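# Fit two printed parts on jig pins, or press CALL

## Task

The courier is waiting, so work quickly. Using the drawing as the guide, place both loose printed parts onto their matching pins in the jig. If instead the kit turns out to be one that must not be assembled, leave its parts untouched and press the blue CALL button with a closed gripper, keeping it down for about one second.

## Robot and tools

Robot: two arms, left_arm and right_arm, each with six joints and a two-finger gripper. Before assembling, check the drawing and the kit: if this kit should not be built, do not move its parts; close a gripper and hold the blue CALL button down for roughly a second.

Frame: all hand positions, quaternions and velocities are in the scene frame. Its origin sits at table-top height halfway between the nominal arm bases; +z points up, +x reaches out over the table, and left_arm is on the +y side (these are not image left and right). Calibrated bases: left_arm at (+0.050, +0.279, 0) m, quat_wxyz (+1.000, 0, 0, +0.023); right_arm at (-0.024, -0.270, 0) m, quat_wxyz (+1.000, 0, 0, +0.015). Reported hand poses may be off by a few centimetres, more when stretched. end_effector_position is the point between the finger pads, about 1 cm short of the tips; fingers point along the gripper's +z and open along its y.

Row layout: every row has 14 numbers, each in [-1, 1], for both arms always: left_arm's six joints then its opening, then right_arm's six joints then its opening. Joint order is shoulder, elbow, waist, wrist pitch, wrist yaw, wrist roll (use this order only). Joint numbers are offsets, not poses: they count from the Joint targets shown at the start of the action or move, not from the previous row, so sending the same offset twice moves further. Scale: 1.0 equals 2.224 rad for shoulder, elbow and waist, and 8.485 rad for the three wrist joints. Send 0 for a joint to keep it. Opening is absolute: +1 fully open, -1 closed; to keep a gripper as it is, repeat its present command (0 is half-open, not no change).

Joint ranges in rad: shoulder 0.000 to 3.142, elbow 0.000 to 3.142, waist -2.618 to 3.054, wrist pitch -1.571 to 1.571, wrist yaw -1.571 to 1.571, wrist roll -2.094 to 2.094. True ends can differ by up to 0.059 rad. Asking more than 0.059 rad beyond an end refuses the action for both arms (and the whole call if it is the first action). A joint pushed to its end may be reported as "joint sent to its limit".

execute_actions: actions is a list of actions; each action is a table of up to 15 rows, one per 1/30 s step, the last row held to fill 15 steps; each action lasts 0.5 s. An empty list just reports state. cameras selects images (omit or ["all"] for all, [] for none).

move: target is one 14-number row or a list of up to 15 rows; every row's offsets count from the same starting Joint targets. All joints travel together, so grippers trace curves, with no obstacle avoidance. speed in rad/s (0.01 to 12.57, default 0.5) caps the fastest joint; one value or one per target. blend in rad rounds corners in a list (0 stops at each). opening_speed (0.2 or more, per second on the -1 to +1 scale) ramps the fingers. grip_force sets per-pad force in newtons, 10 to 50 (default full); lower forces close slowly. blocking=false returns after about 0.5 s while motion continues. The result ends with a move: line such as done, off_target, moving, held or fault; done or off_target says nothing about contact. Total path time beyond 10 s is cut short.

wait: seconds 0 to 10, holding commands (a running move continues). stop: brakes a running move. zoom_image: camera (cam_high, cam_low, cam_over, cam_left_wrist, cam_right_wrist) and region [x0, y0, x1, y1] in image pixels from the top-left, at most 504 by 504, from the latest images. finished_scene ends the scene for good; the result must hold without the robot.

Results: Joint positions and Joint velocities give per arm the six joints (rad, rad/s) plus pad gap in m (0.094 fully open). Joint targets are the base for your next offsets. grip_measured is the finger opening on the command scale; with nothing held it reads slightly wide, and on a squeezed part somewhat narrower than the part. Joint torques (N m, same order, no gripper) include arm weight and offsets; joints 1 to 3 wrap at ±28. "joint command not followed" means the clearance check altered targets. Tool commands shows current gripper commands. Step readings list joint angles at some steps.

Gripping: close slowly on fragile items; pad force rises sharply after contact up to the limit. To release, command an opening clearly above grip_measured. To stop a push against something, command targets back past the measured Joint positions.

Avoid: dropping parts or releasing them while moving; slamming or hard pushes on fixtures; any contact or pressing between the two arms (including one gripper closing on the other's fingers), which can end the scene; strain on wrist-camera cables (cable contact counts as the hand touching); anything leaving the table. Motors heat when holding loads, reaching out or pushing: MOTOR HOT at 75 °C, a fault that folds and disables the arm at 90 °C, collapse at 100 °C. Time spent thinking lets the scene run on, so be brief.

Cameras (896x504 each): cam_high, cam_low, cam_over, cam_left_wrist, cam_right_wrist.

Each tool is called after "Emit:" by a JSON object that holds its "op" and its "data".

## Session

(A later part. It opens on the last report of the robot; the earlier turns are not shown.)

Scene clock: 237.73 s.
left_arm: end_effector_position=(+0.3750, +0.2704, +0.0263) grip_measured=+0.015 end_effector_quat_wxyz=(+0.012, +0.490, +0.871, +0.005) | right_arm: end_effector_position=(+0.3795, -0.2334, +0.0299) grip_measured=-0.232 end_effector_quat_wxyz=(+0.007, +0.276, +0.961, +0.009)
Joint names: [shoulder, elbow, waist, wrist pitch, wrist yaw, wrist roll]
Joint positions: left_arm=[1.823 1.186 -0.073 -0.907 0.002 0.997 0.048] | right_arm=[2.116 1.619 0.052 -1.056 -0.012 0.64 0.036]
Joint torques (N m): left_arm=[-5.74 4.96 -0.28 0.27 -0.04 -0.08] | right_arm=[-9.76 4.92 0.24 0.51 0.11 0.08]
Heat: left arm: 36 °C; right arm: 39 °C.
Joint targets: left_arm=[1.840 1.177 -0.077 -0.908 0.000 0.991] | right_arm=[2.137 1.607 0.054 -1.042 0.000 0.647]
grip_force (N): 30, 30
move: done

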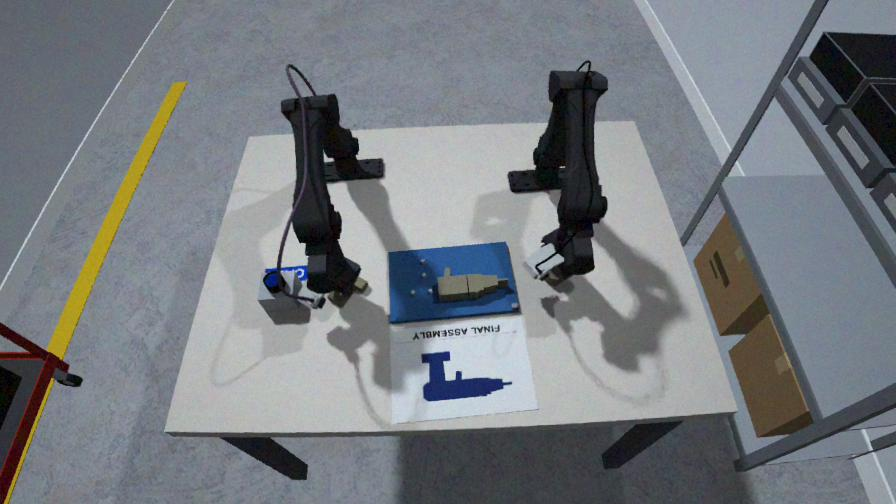

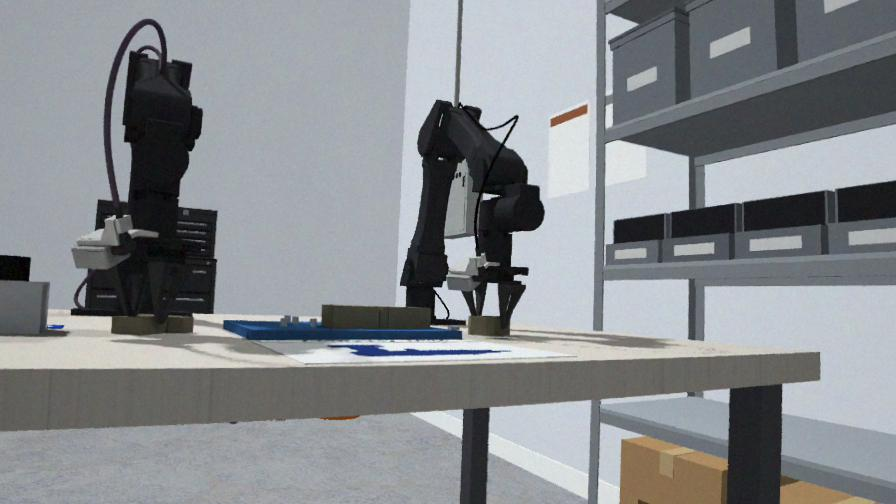

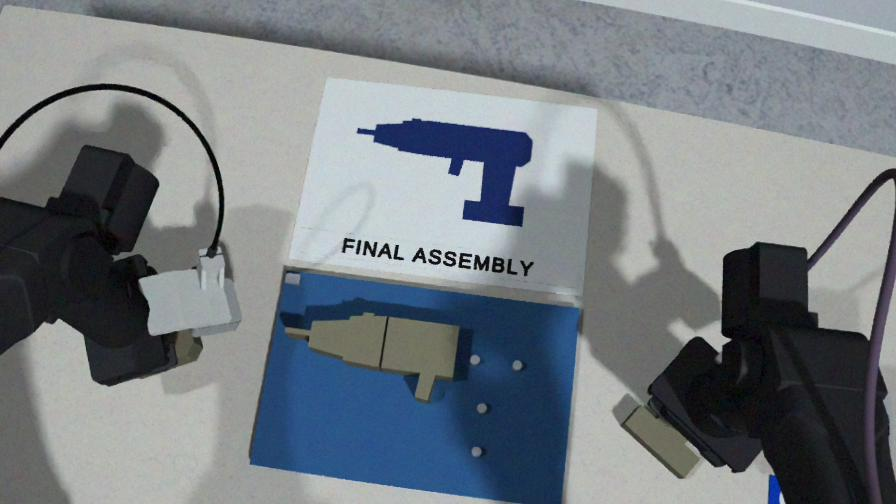

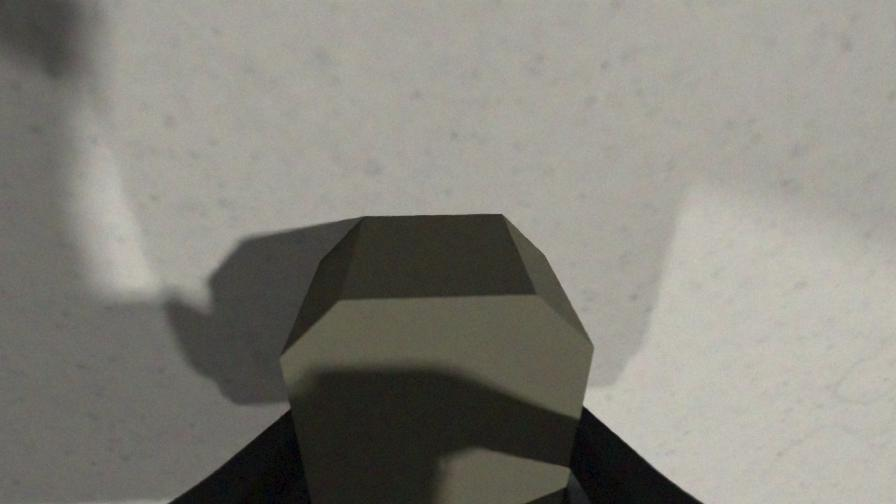

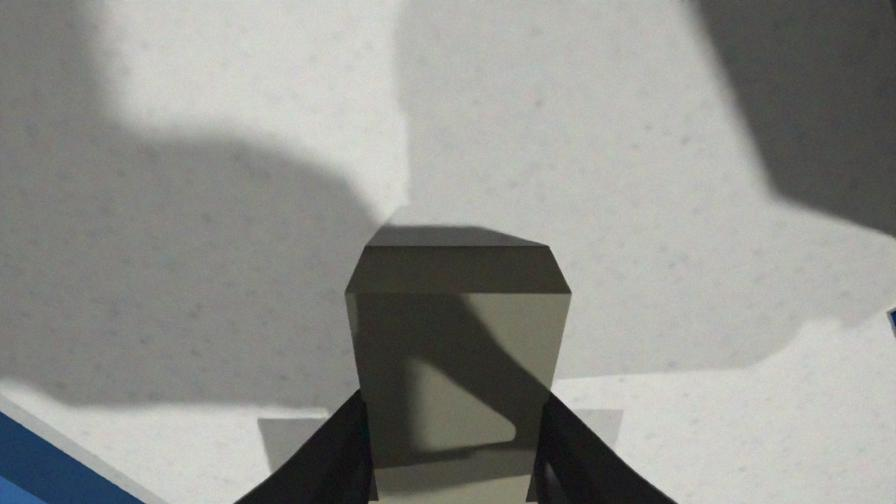

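Emit:
{"op": "move", "data": {"target": [-0.2878,0.0553,0,0.0952,0,0,-0.05,-0.4213,-0.138,0,0.111,0,0,-0.3], "speed": 0.9, "cameras": ["cam_low"]}}

Emit:
{"op": "zoom_image", "data": {"camera": "cam_low", "region": [90, 0, 240, 90]}}

Emit:
{"op": "zoom_image", "data": {"camera": "cam_low", "region": [400, 0, 600, 120]}}

Scene clock: 247.90 s.
left_arm: end_effector_position=(+0.4673, +0.2680, +0.4229) grip_measured=+0.015 end_effector_quat_wxyz=(+0.602, +0.359, +0.638, +0.317) | right_arm: end_effector_position=(+0.3847, -0.2330, +0.4489) grip_measured=-0.235 end_effector_quat_wxyz=(+0.655, +0.193, +0.685, +0.253)
Joint names: [shoulder, elbow, waist, wrist pitch, wrist yaw, wrist roll]
Joint positions: left_arm=[1.21 1.274 -0.073 -0.138 0.001 0.997 0.048] | right_arm=[1.197 1.312 0.052 -0.128 -0.012 0.642 0.036]
Joint torques (N m): left_arm=[-4 9.46 -0.24 2.57 -0.02 -0.07] | right_arm=[-3.55 6.22 0.21 2.31 0.12 0.05]
Heat: left arm: 36 °C; right arm: 39 °C.
Joint targets: left_arm=[1.200 1.300 -0.077 -0.100 0.000 0.991] | right_arm=[1.200 1.300 0.054 -0.100 0.000 0.647]
grip_force (N): 30, 30
move: off_target (left_arm); left_arm: the wrist pitch is farthest, 0.038 rad from its target
Images, in order (width x height): cam_low 896x504.

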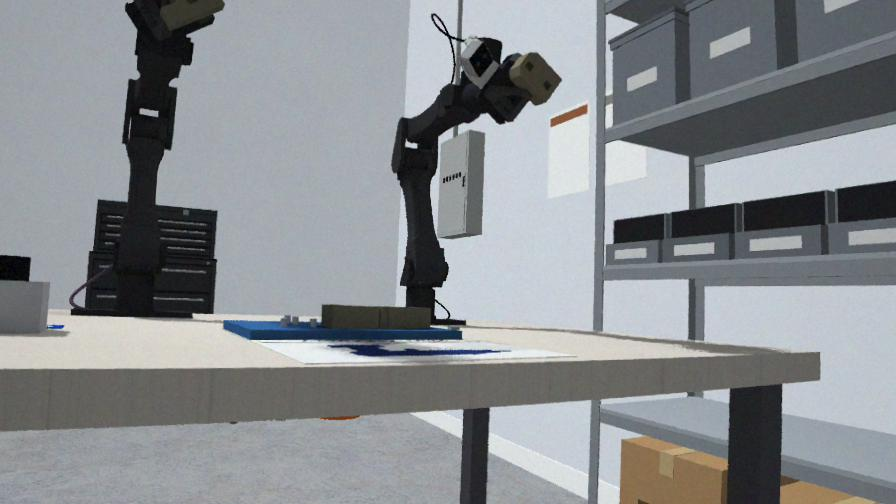

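Scaled by 3.360.

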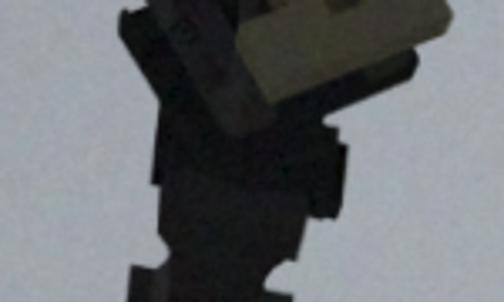

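Scaled by 2.520.

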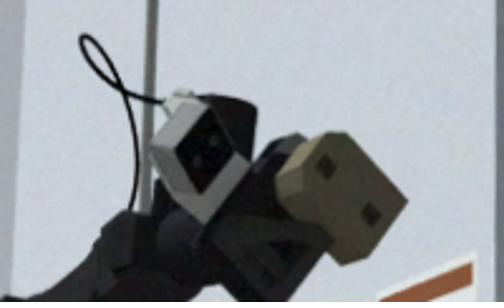

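Emit:
{"op": "move", "data": {"target": [0.4287,0.3537,-0.3116,-0.1655,0,-0.0235,-0.05,0.3147,0.045,0,0.0707,0,0,-0.3], "speed": 0.9}}

Emit:
{"op": "zoom_image", "data": {"camera": "cam_low", "region": [60, 60, 260, 200]}}

Emit:
{"op": "zoom_image", "data": {"camera": "cam_left_wrist", "region": [200, 0, 700, 500]}}

Scene clock: 272.57 s.
left_arm: end_effector_position=(+0.3597, +0.0035, +0.1290) grip_measured=+0.015 end_effector_quat_wxyz=(+0.005, +0.692, +0.722, +0.001) | right_arm: end_effector_position=(+0.5690, -0.2179, +0.2822) grip_measured=-0.235 end_effector_quat_wxyz=(+0.638, +0.199, +0.702, +0.247)
Joint names: [shoulder, elbow, waist, wrist pitch, wrist yaw, wrist roll]
Joint positions: left_arm=[2.141 2.054 -0.776 -1.474 -0.002 0.798 0.048] | right_arm=[1.892 1.367 0.052 0.46 -0.012 0.645 0.036]
Joint torques (N m): left_arm=[-8.73 8.81 0.55 -0.16 0 -0.12] | right_arm=[-10.35 10.14 0.23 2.44 0.11 0.02]
Motor temperatures (°C): left_arm=[34 36 33 37 29 29 31] | right_arm=[36 40 30 44 28 29 32]
Heat: left arm: 37 °C; right arm: 44 °C.
Joint targets: left_arm=[2.153 2.087 -0.770 -1.505 0.000 0.791] | right_arm=[1.900 1.400 0.054 0.500 0.000 0.647]
grip_force (N): 30, 30
move: off_target (right_arm); right_arm: the wrist pitch is farthest, 0.040 rad from its target

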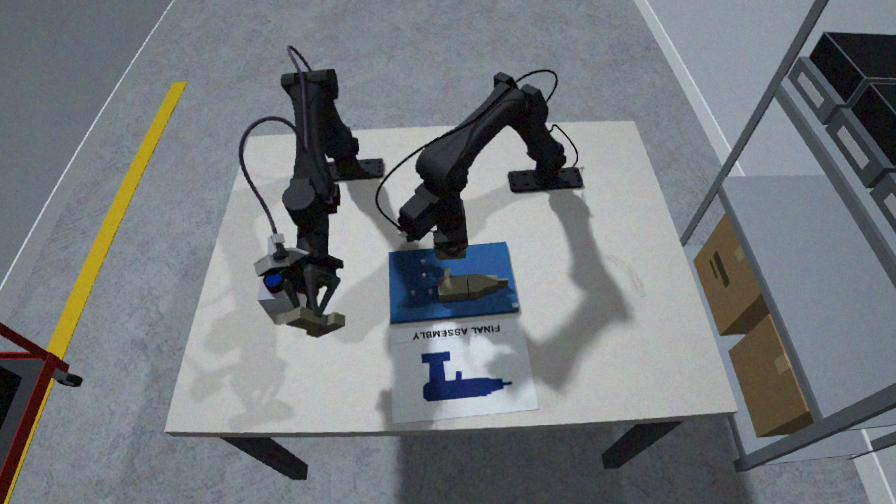

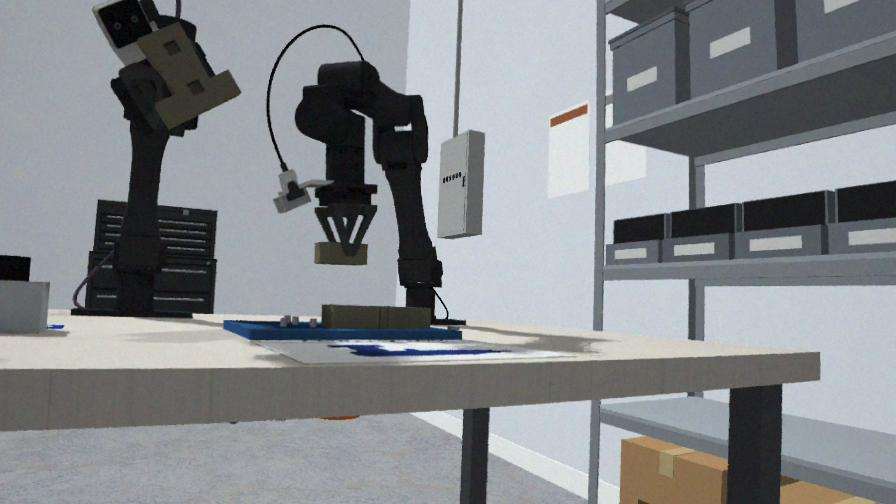

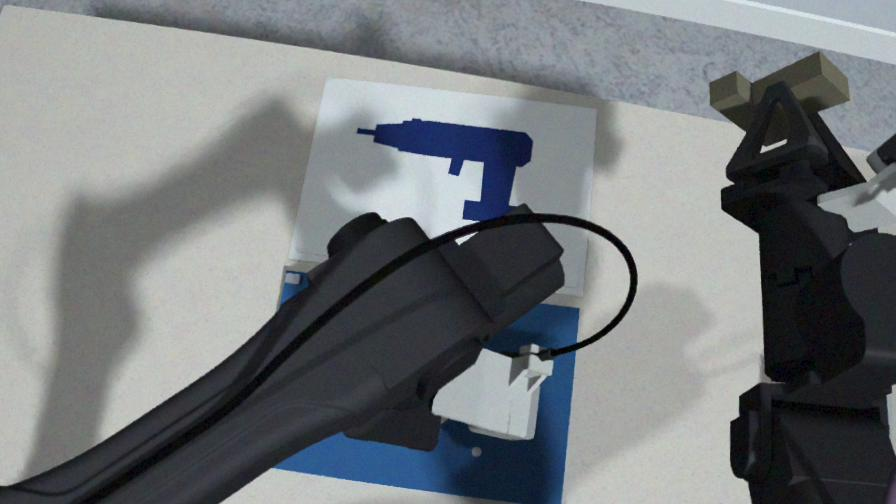

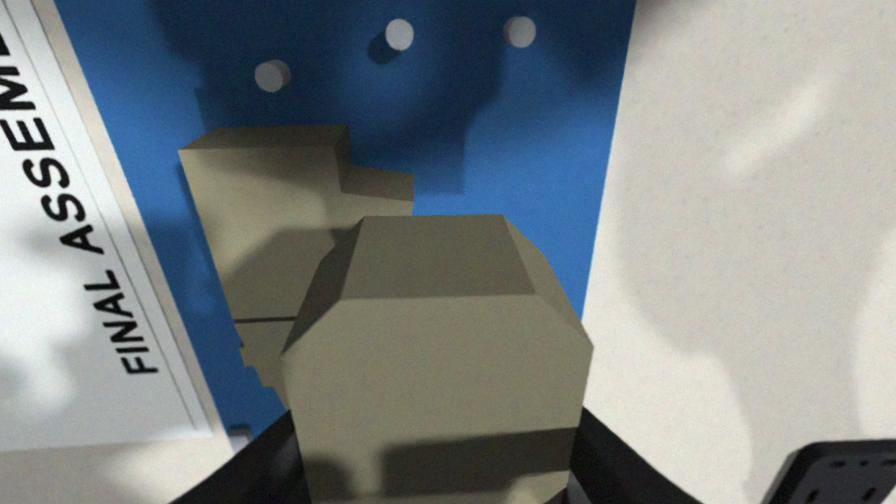

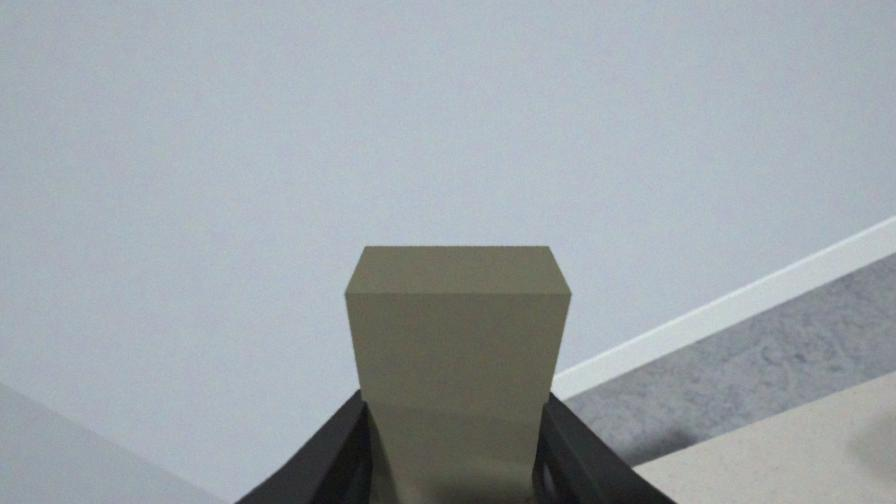

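Scaled by 2.520.

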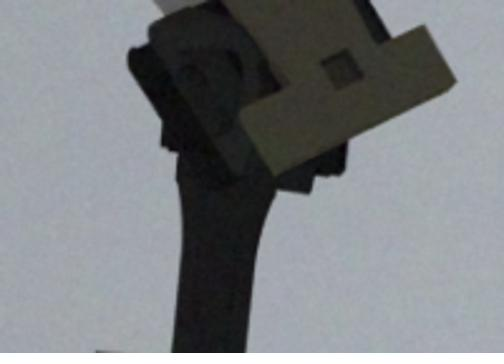

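Scaled by 1.008.

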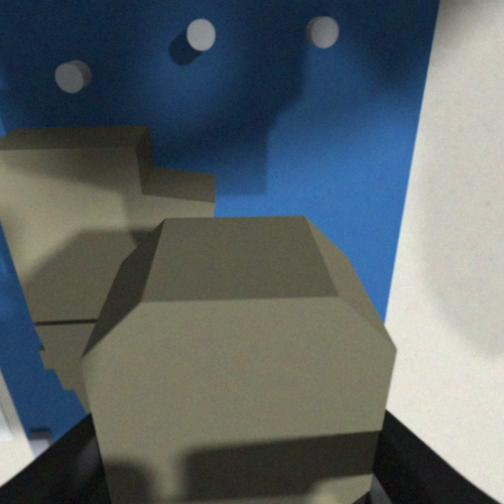

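Emit:
{"op": "zoom_image", "data": {"camera": "cam_low", "region": [120, 10, 250, 140]}}

Emit:
{"op": "zoom_image", "data": {"camera": "cam_left_wrist", "region": [170, 0, 670, 280]}}

Scaled by 3.877.

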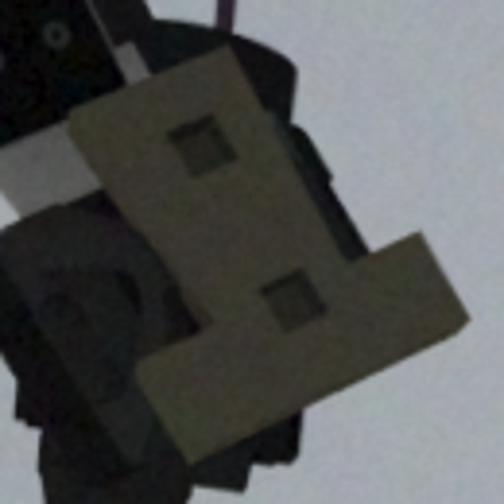

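Scaled by 1.008.

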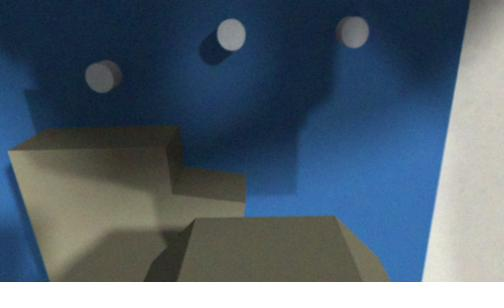

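Emit:
{"op": "move", "data": {"target": [-0.1138,-0.3089,0.3116,0.2186,0,-0.0932,-0.05,0,0,0,0,0,0,-0.3], "speed": 1.2, "cameras": ["cam_low"]}}

Scene clock: 322.47 s.
left_arm: end_effector_position=(+0.6534, +0.2646, +0.2228) grip_measured=+0.015 end_effector_quat_wxyz=(+0.613, +0.013, +0.790, -0.004) | right_arm: end_effector_position=(+0.5690, -0.2179, +0.2824) grip_measured=-0.235 end_effector_quat_wxyz=(+0.638, +0.199, +0.702, +0.247)
Joint names: [shoulder, elbow, waist, wrist pitch, wrist yaw, wrist roll]
Joint positions: left_arm=[1.962 1.408 -0.072 0.303 -0.003 0.009 0.048] | right_arm=[1.892 1.367 0.052 0.461 -0.012 0.645 0.036]
Joint torques (N m): left_arm=[-14.09 6.54 -0.44 2.61 -0.01 -0.1] | right_arm=[-10.36 10.15 0.25 2.43 0.11 0.03]
Heat: left arm: 36 °C; right arm: 47 °C.
Joint targets: left_arm=[1.900 1.400 -0.077 0.350 0.000 0.001] | right_arm=[1.900 1.400 0.054 0.500 0.000 0.647]
grip_force (N): 30, 30
move: off_target (left_arm, right_arm); left_arm: the shoulder is farthest, 0.062 rad from its target; right_arm: the wrist pitch is farthest, 0.039 rad from its target
Images, in order (width x height): cam_low 896x504.

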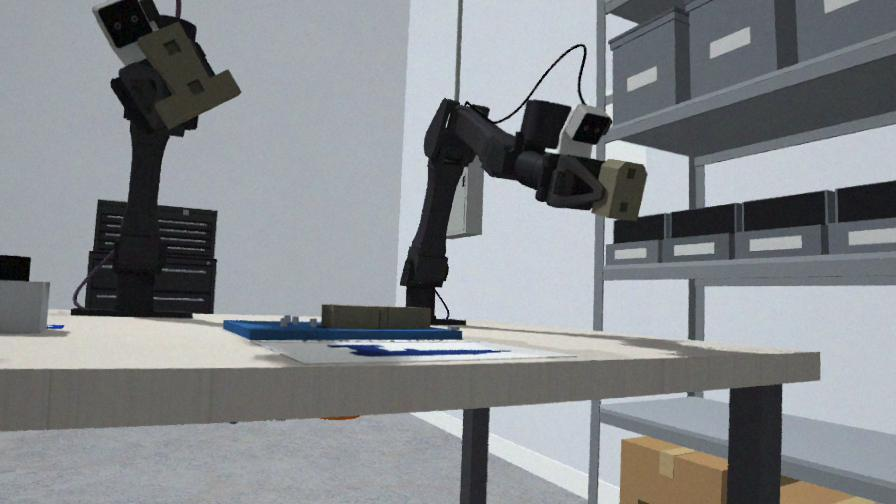

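Emit:
{"op": "zoom_image", "data": {"camera": "cam_low", "region": [580, 145, 670, 235]}}

Scaled by 5.600.

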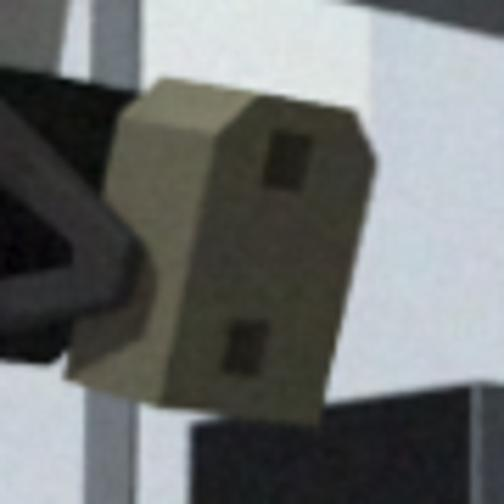

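Emit:
{"op": "move", "data": {"target": [[-0.1574,0.0225,-0.4960,-0.2145,0,0.0449,-0.05,0.0890,0.1304,0.0013,-0.1961,0,0.0004,-0.3],[-0.0339,-0.0279,-0.4960,-0.1691,0,0.0449,-0.05,0.0890,0.1304,0.0013,-0.1961,0,0.0004,-0.3],[-0.0106,-0.0768,-0.4960,-0.1501,0,0.0449,-0.05,0.1066,0.0931,0,-0.1817,0,0,-0.3],[-0.0106,-0.0768,-0.4960,-0.1501,0,0.0449,0.6,0.1066,0.0931,0,-0.1817,0,0,0.6]], "speed": [1.2,0.5,0.25,0.5], "blend": [0.1,0.03,0,0], "opening_speed": 2}}

Scene clock: 372.20 s.
left_arm: end_effector_position=(+0.1934, -0.0241, +0.0272) grip_measured=+0.598 end_effector_quat_wxyz=(+0.010, +0.684, +0.729, -0.006) | right_arm: end_effector_position=(+0.3798, -0.2334, +0.0301) grip_measured=+0.598 end_effector_quat_wxyz=(+0.007, +0.278, +0.960, +0.009)
Joint names: [shoulder, elbow, waist, wrist pitch, wrist yaw, wrist roll]
Joint positions: left_arm=[1.86 1.238 -1.176 -0.926 0.003 0.376 0.075] | right_arm=[2.116 1.62 0.052 -1.055 -0.012 0.646 0.075]
Joint torques (N m): left_arm=[-6.06 4.96 -0.35 0.32 -0.07 0.04] | right_arm=[-9.77 4.92 0.24 0.51 0.11 0.03]
Motor temperatures (°C): left_arm=[42 35 33 37 29 29 32] | right_arm=[39 44 30 48 28 29 32]
Heat: left arm: 42 °C; right arm: 48 °C.
Joint targets: left_arm=[1.877 1.228 -1.180 -0.923 0.000 0.382] | right_arm=[2.137 1.607 0.054 -1.042 0.000 0.647]
grip_force (N): 30, 30
move: done

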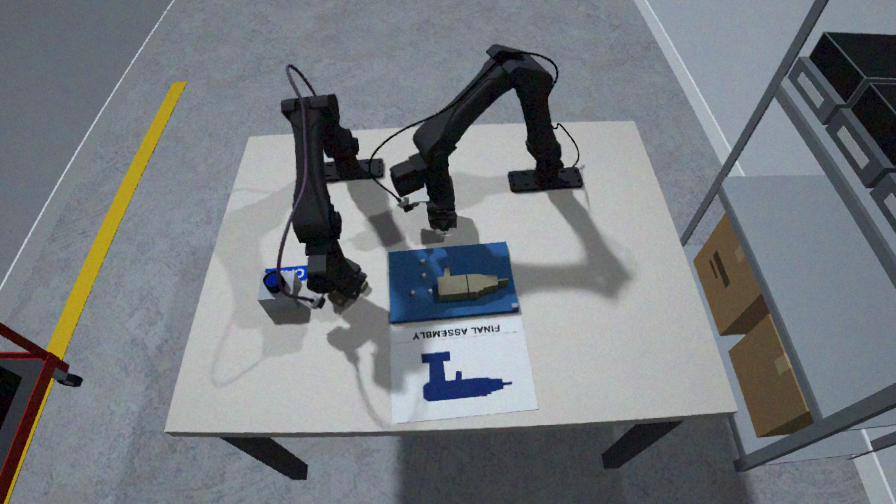

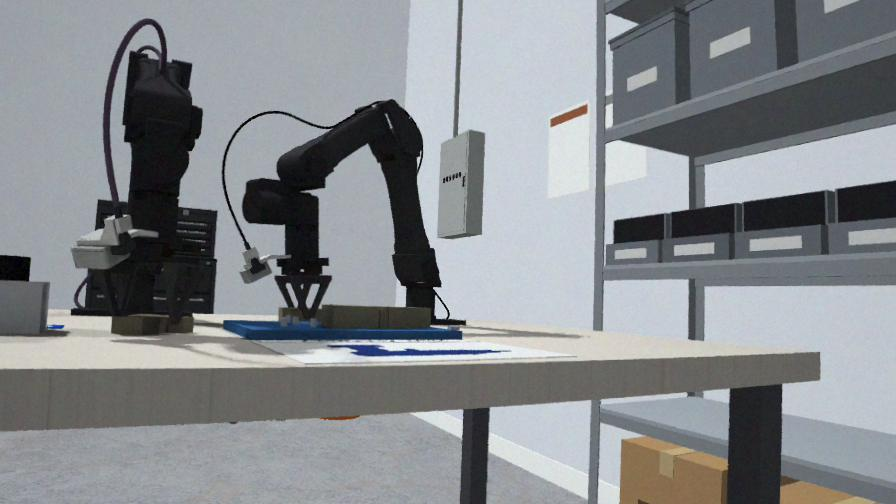

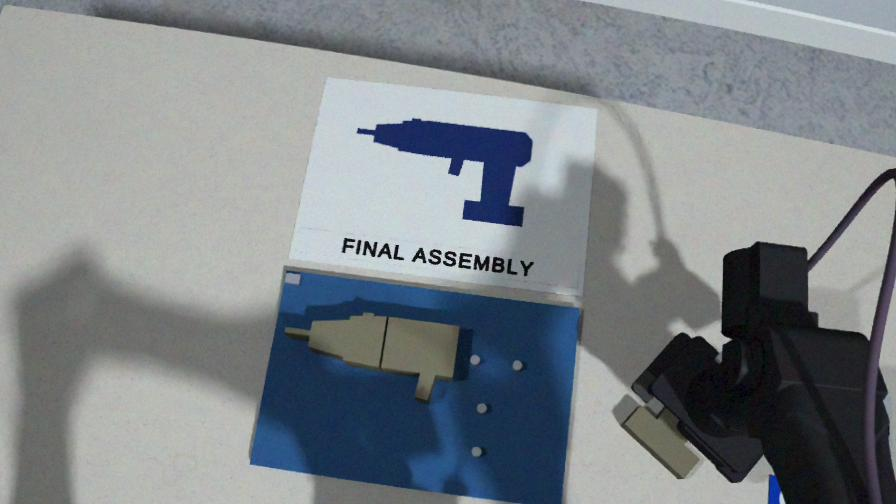

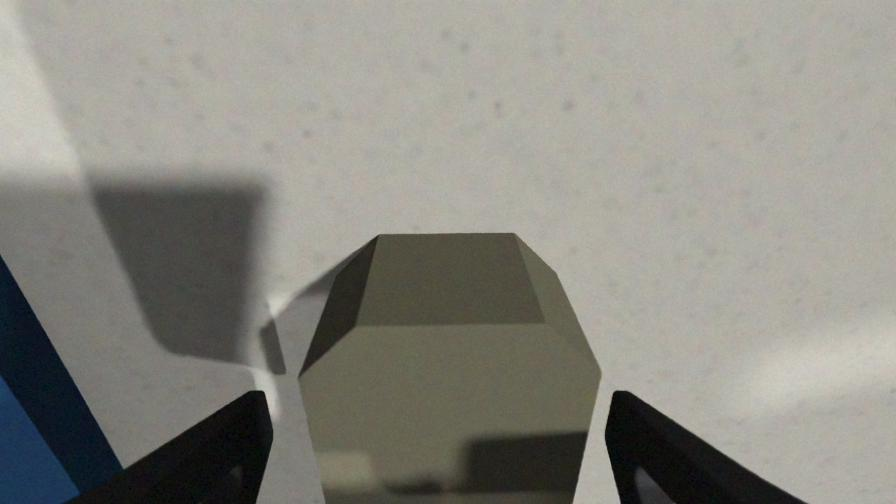

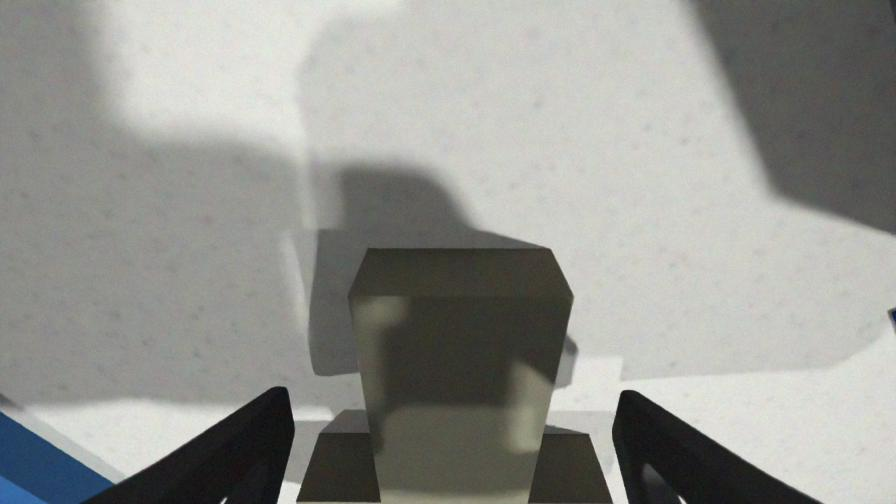

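Emit:
{"op": "move", "data": {"target": [[-0.0236,0.0495,0,-0.0190,0,0,0.9,-0.0297,0.1052,0,-0.0351,0,0,0.9],[-0.3044,0.1223,0.5306,-0.0209,0,-0.045,0.9,-0.0297,0.1052,0,-0.0351,0,0,0.9],[-0.3044,0.1223,0.5306,-0.0209,0,-0.045,0.9,-0.1790,-0.0958,0.3880,-0.0217,0,-0.1559,0.9]], "speed": [0.4,1.2,1.2], "blend": [0.03,0.4,0]}}

Scene clock: 386.73 s.
left_arm: end_effector_position=(+0.3700, +0.2932, +0.3004) grip_measured=+0.898 end_effector_quat_wxyz=(+0.361, -0.016, +0.932, +0.010) | right_arm: end_effector_position=(+0.1576, -0.0118, +0.0983) grip_measured=+0.899 end_effector_quat_wxyz=(+0.012, +0.722, -0.691, -0.002)
Joint names: [shoulder, elbow, waist, wrist pitch, wrist yaw, wrist roll]
Joint positions: left_arm=[1.219 1.471 -0.006 -1.083 -0.004 0.008 0.089] | right_arm=[1.765 1.41 0.92 -1.239 -0.007 -0.665 0.089]
Joint torques (N m): left_arm=[-4.04 9.01 0.62 1.41 0.02 -0.11] | right_arm=[-10.5 4.78 -0.25 0.43 0.06 -0.07]
Heat: left arm: 39 °C; right arm: 45 °C.
Joint targets: left_arm=[1.200 1.500 0.000 -1.101 0.000 0.000] | right_arm=[1.739 1.394 0.917 -1.226 0.000 -0.676]
grip_force (N): 30, 30
move: done

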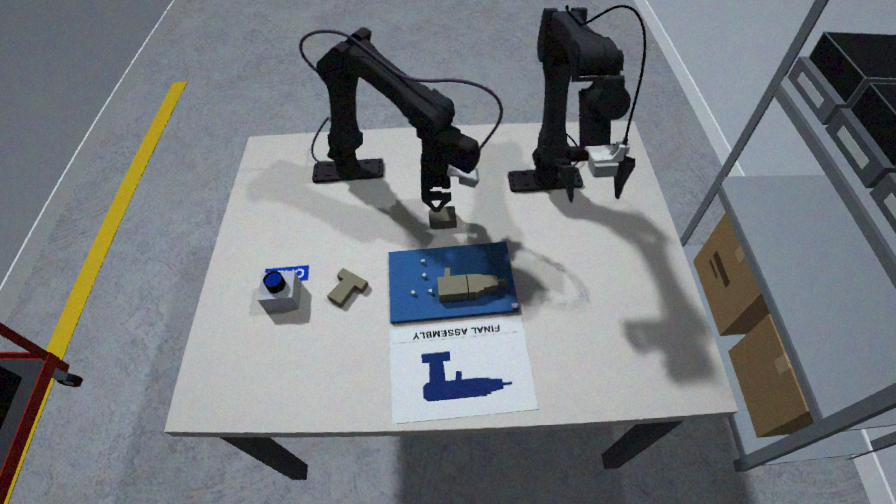

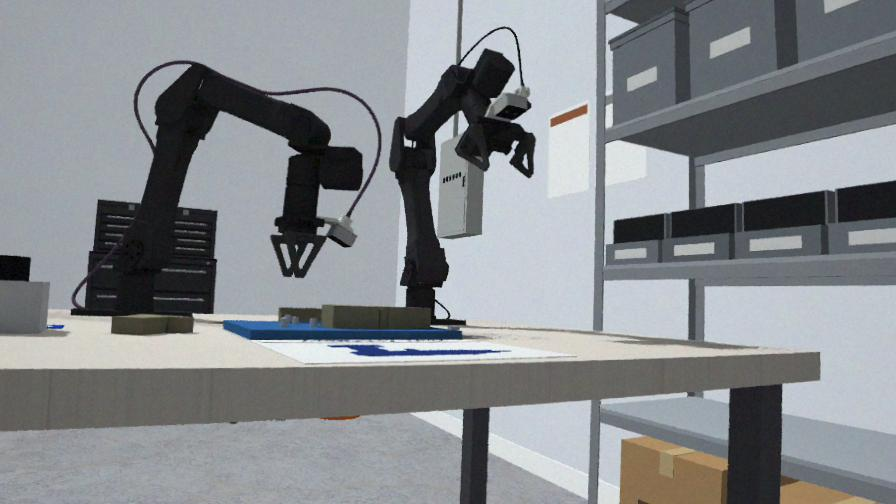

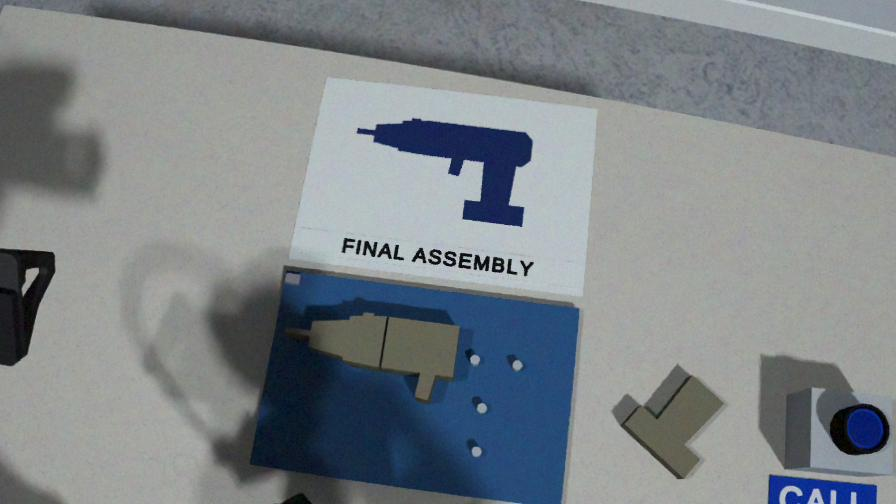

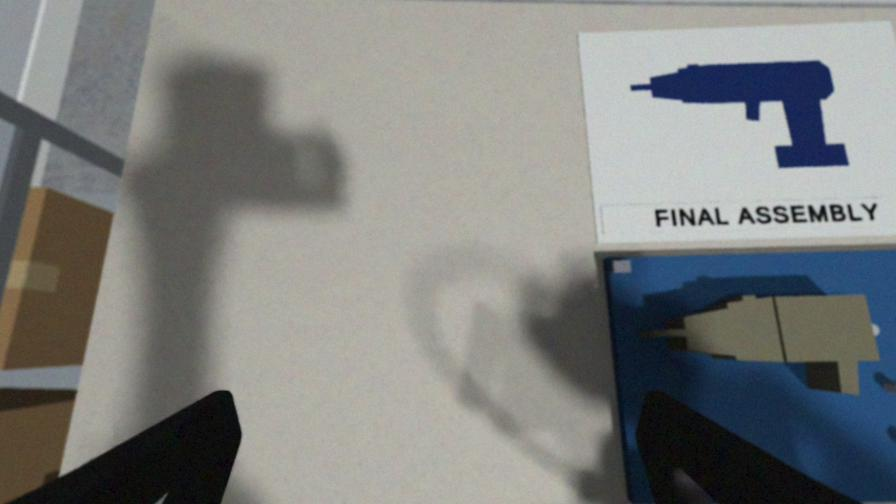

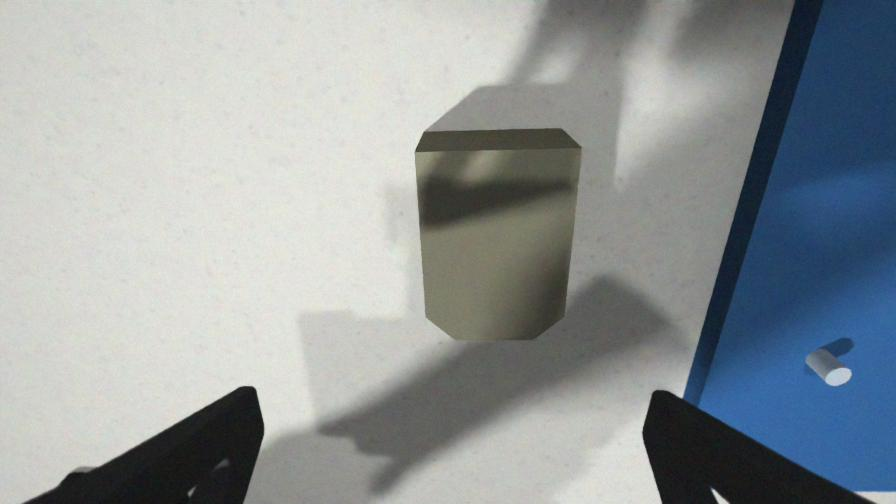

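Emit:
{"op": "move", "data": {"target": [[0,0,0,0,0,0,0.9,0.0318,0.0027,-0.0076,0.0076,0,-0.0052,0.9],[0,0,0,0,0,0,0.9,0.0670,-0.0806,-0.0076,0.0387,0,-0.0052,0.9],[0,0,0,0,0,0,0.9,0.0670,-0.0806,-0.0076,0.0387,0,-0.0052,-0.1],[0,0,0,0,0,0,0.9,0.0318,0.0027,-0.0076,0.0076,0,-0.0052,-0.1],[0,0,0,0,0,0,0.9,0.2078,0.3277,-0.2691,-0.0314,0,-0.0719,-0.1]], "speed": [0.6,0.4,0.5,0.5,0.8], "blend": [0.02,0,0,0.05,0], "opening_speed": 1.5}}

Scene clock: 413.80 s.
left_arm: end_effector_position=(+0.3700, +0.2932, +0.3004) grip_measured=+0.898 end_effector_quat_wxyz=(+0.361, -0.016, +0.932, +0.010) | right_arm: end_effector_position=(+0.3738, -0.1267, +0.1246) grip_measured=+0.027 end_effector_quat_wxyz=(-0.005, +0.724, -0.689, +0.007)
Joint names: [shoulder, elbow, waist, wrist pitch, wrist yaw, wrist roll]
Joint positions: left_arm=[1.219 1.471 -0.006 -1.083 -0.004 0.008 0.089] | right_arm=[2.177 2.095 0.317 -1.474 0.008 -1.275 0.048]
Joint torques (N m): left_arm=[-4.1 8.98 0.62 1.39 0.01 -0.11] | right_arm=[-10.18 8.36 0.28 0.19 -0.07 -0.09]
Motor temperatures (°C): left_arm=[36 35 33 36 29 29 31] | right_arm=[43 40 30 42 28 28 32]
Heat: left arm: 36 °C; right arm: 43 °C.
Joint targets: left_arm=[1.200 1.500 0.000 -1.101 0.000 0.000] | right_arm=[2.201 2.123 0.319 -1.492 0.000 -1.286]
grip_force (N): 30, 30
move: done

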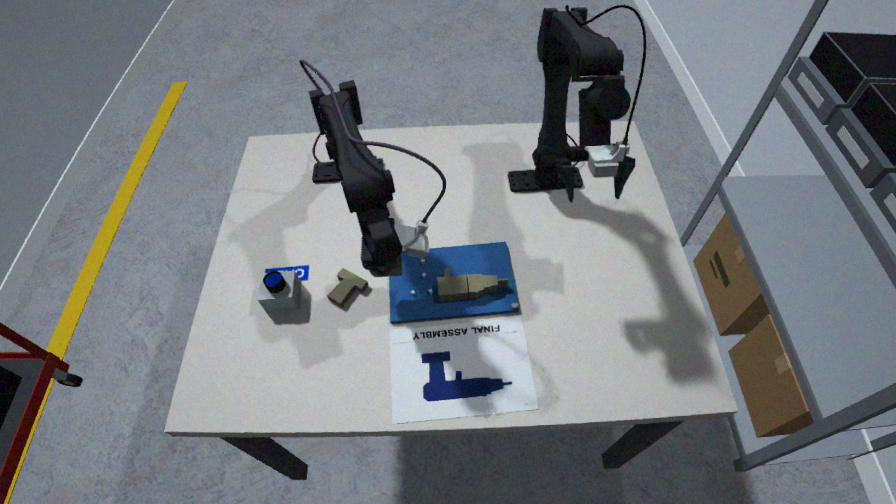

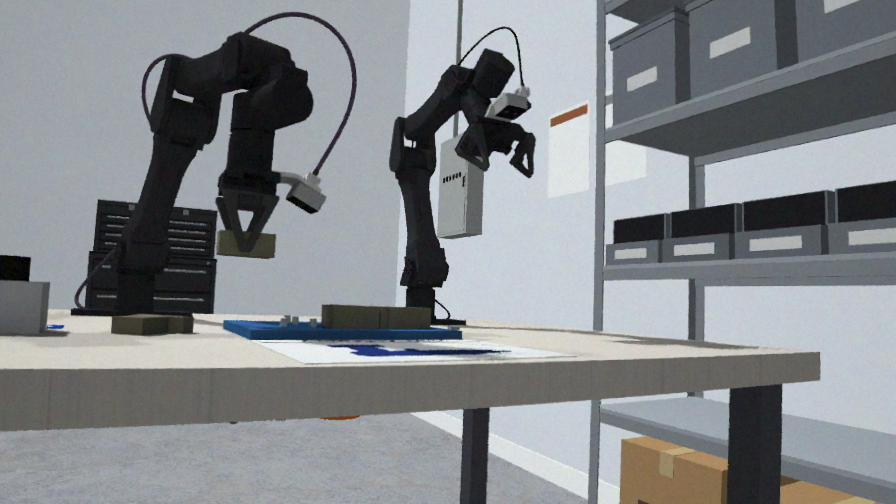

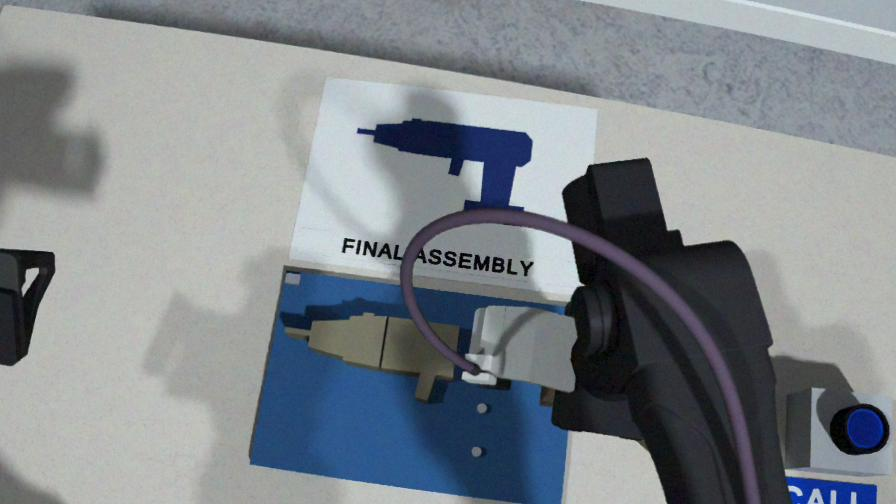

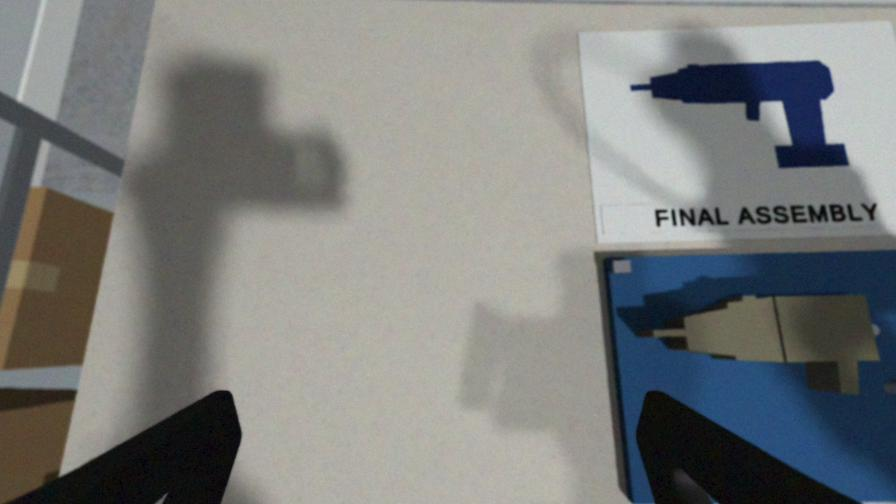

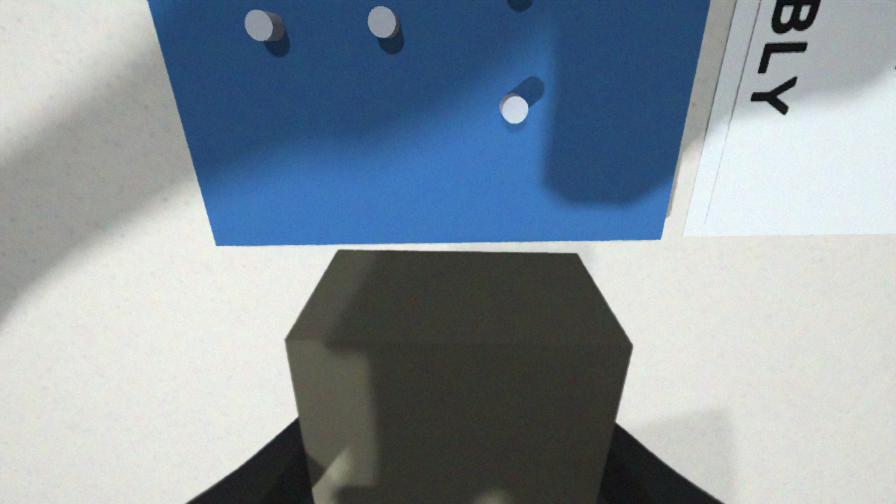

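Emit:
{"op": "zoom_image", "data": {"camera": "cam_right_wrist", "region": [220, 0, 560, 140]}}

Scaled by 1.482.

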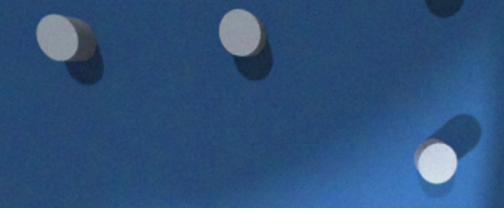

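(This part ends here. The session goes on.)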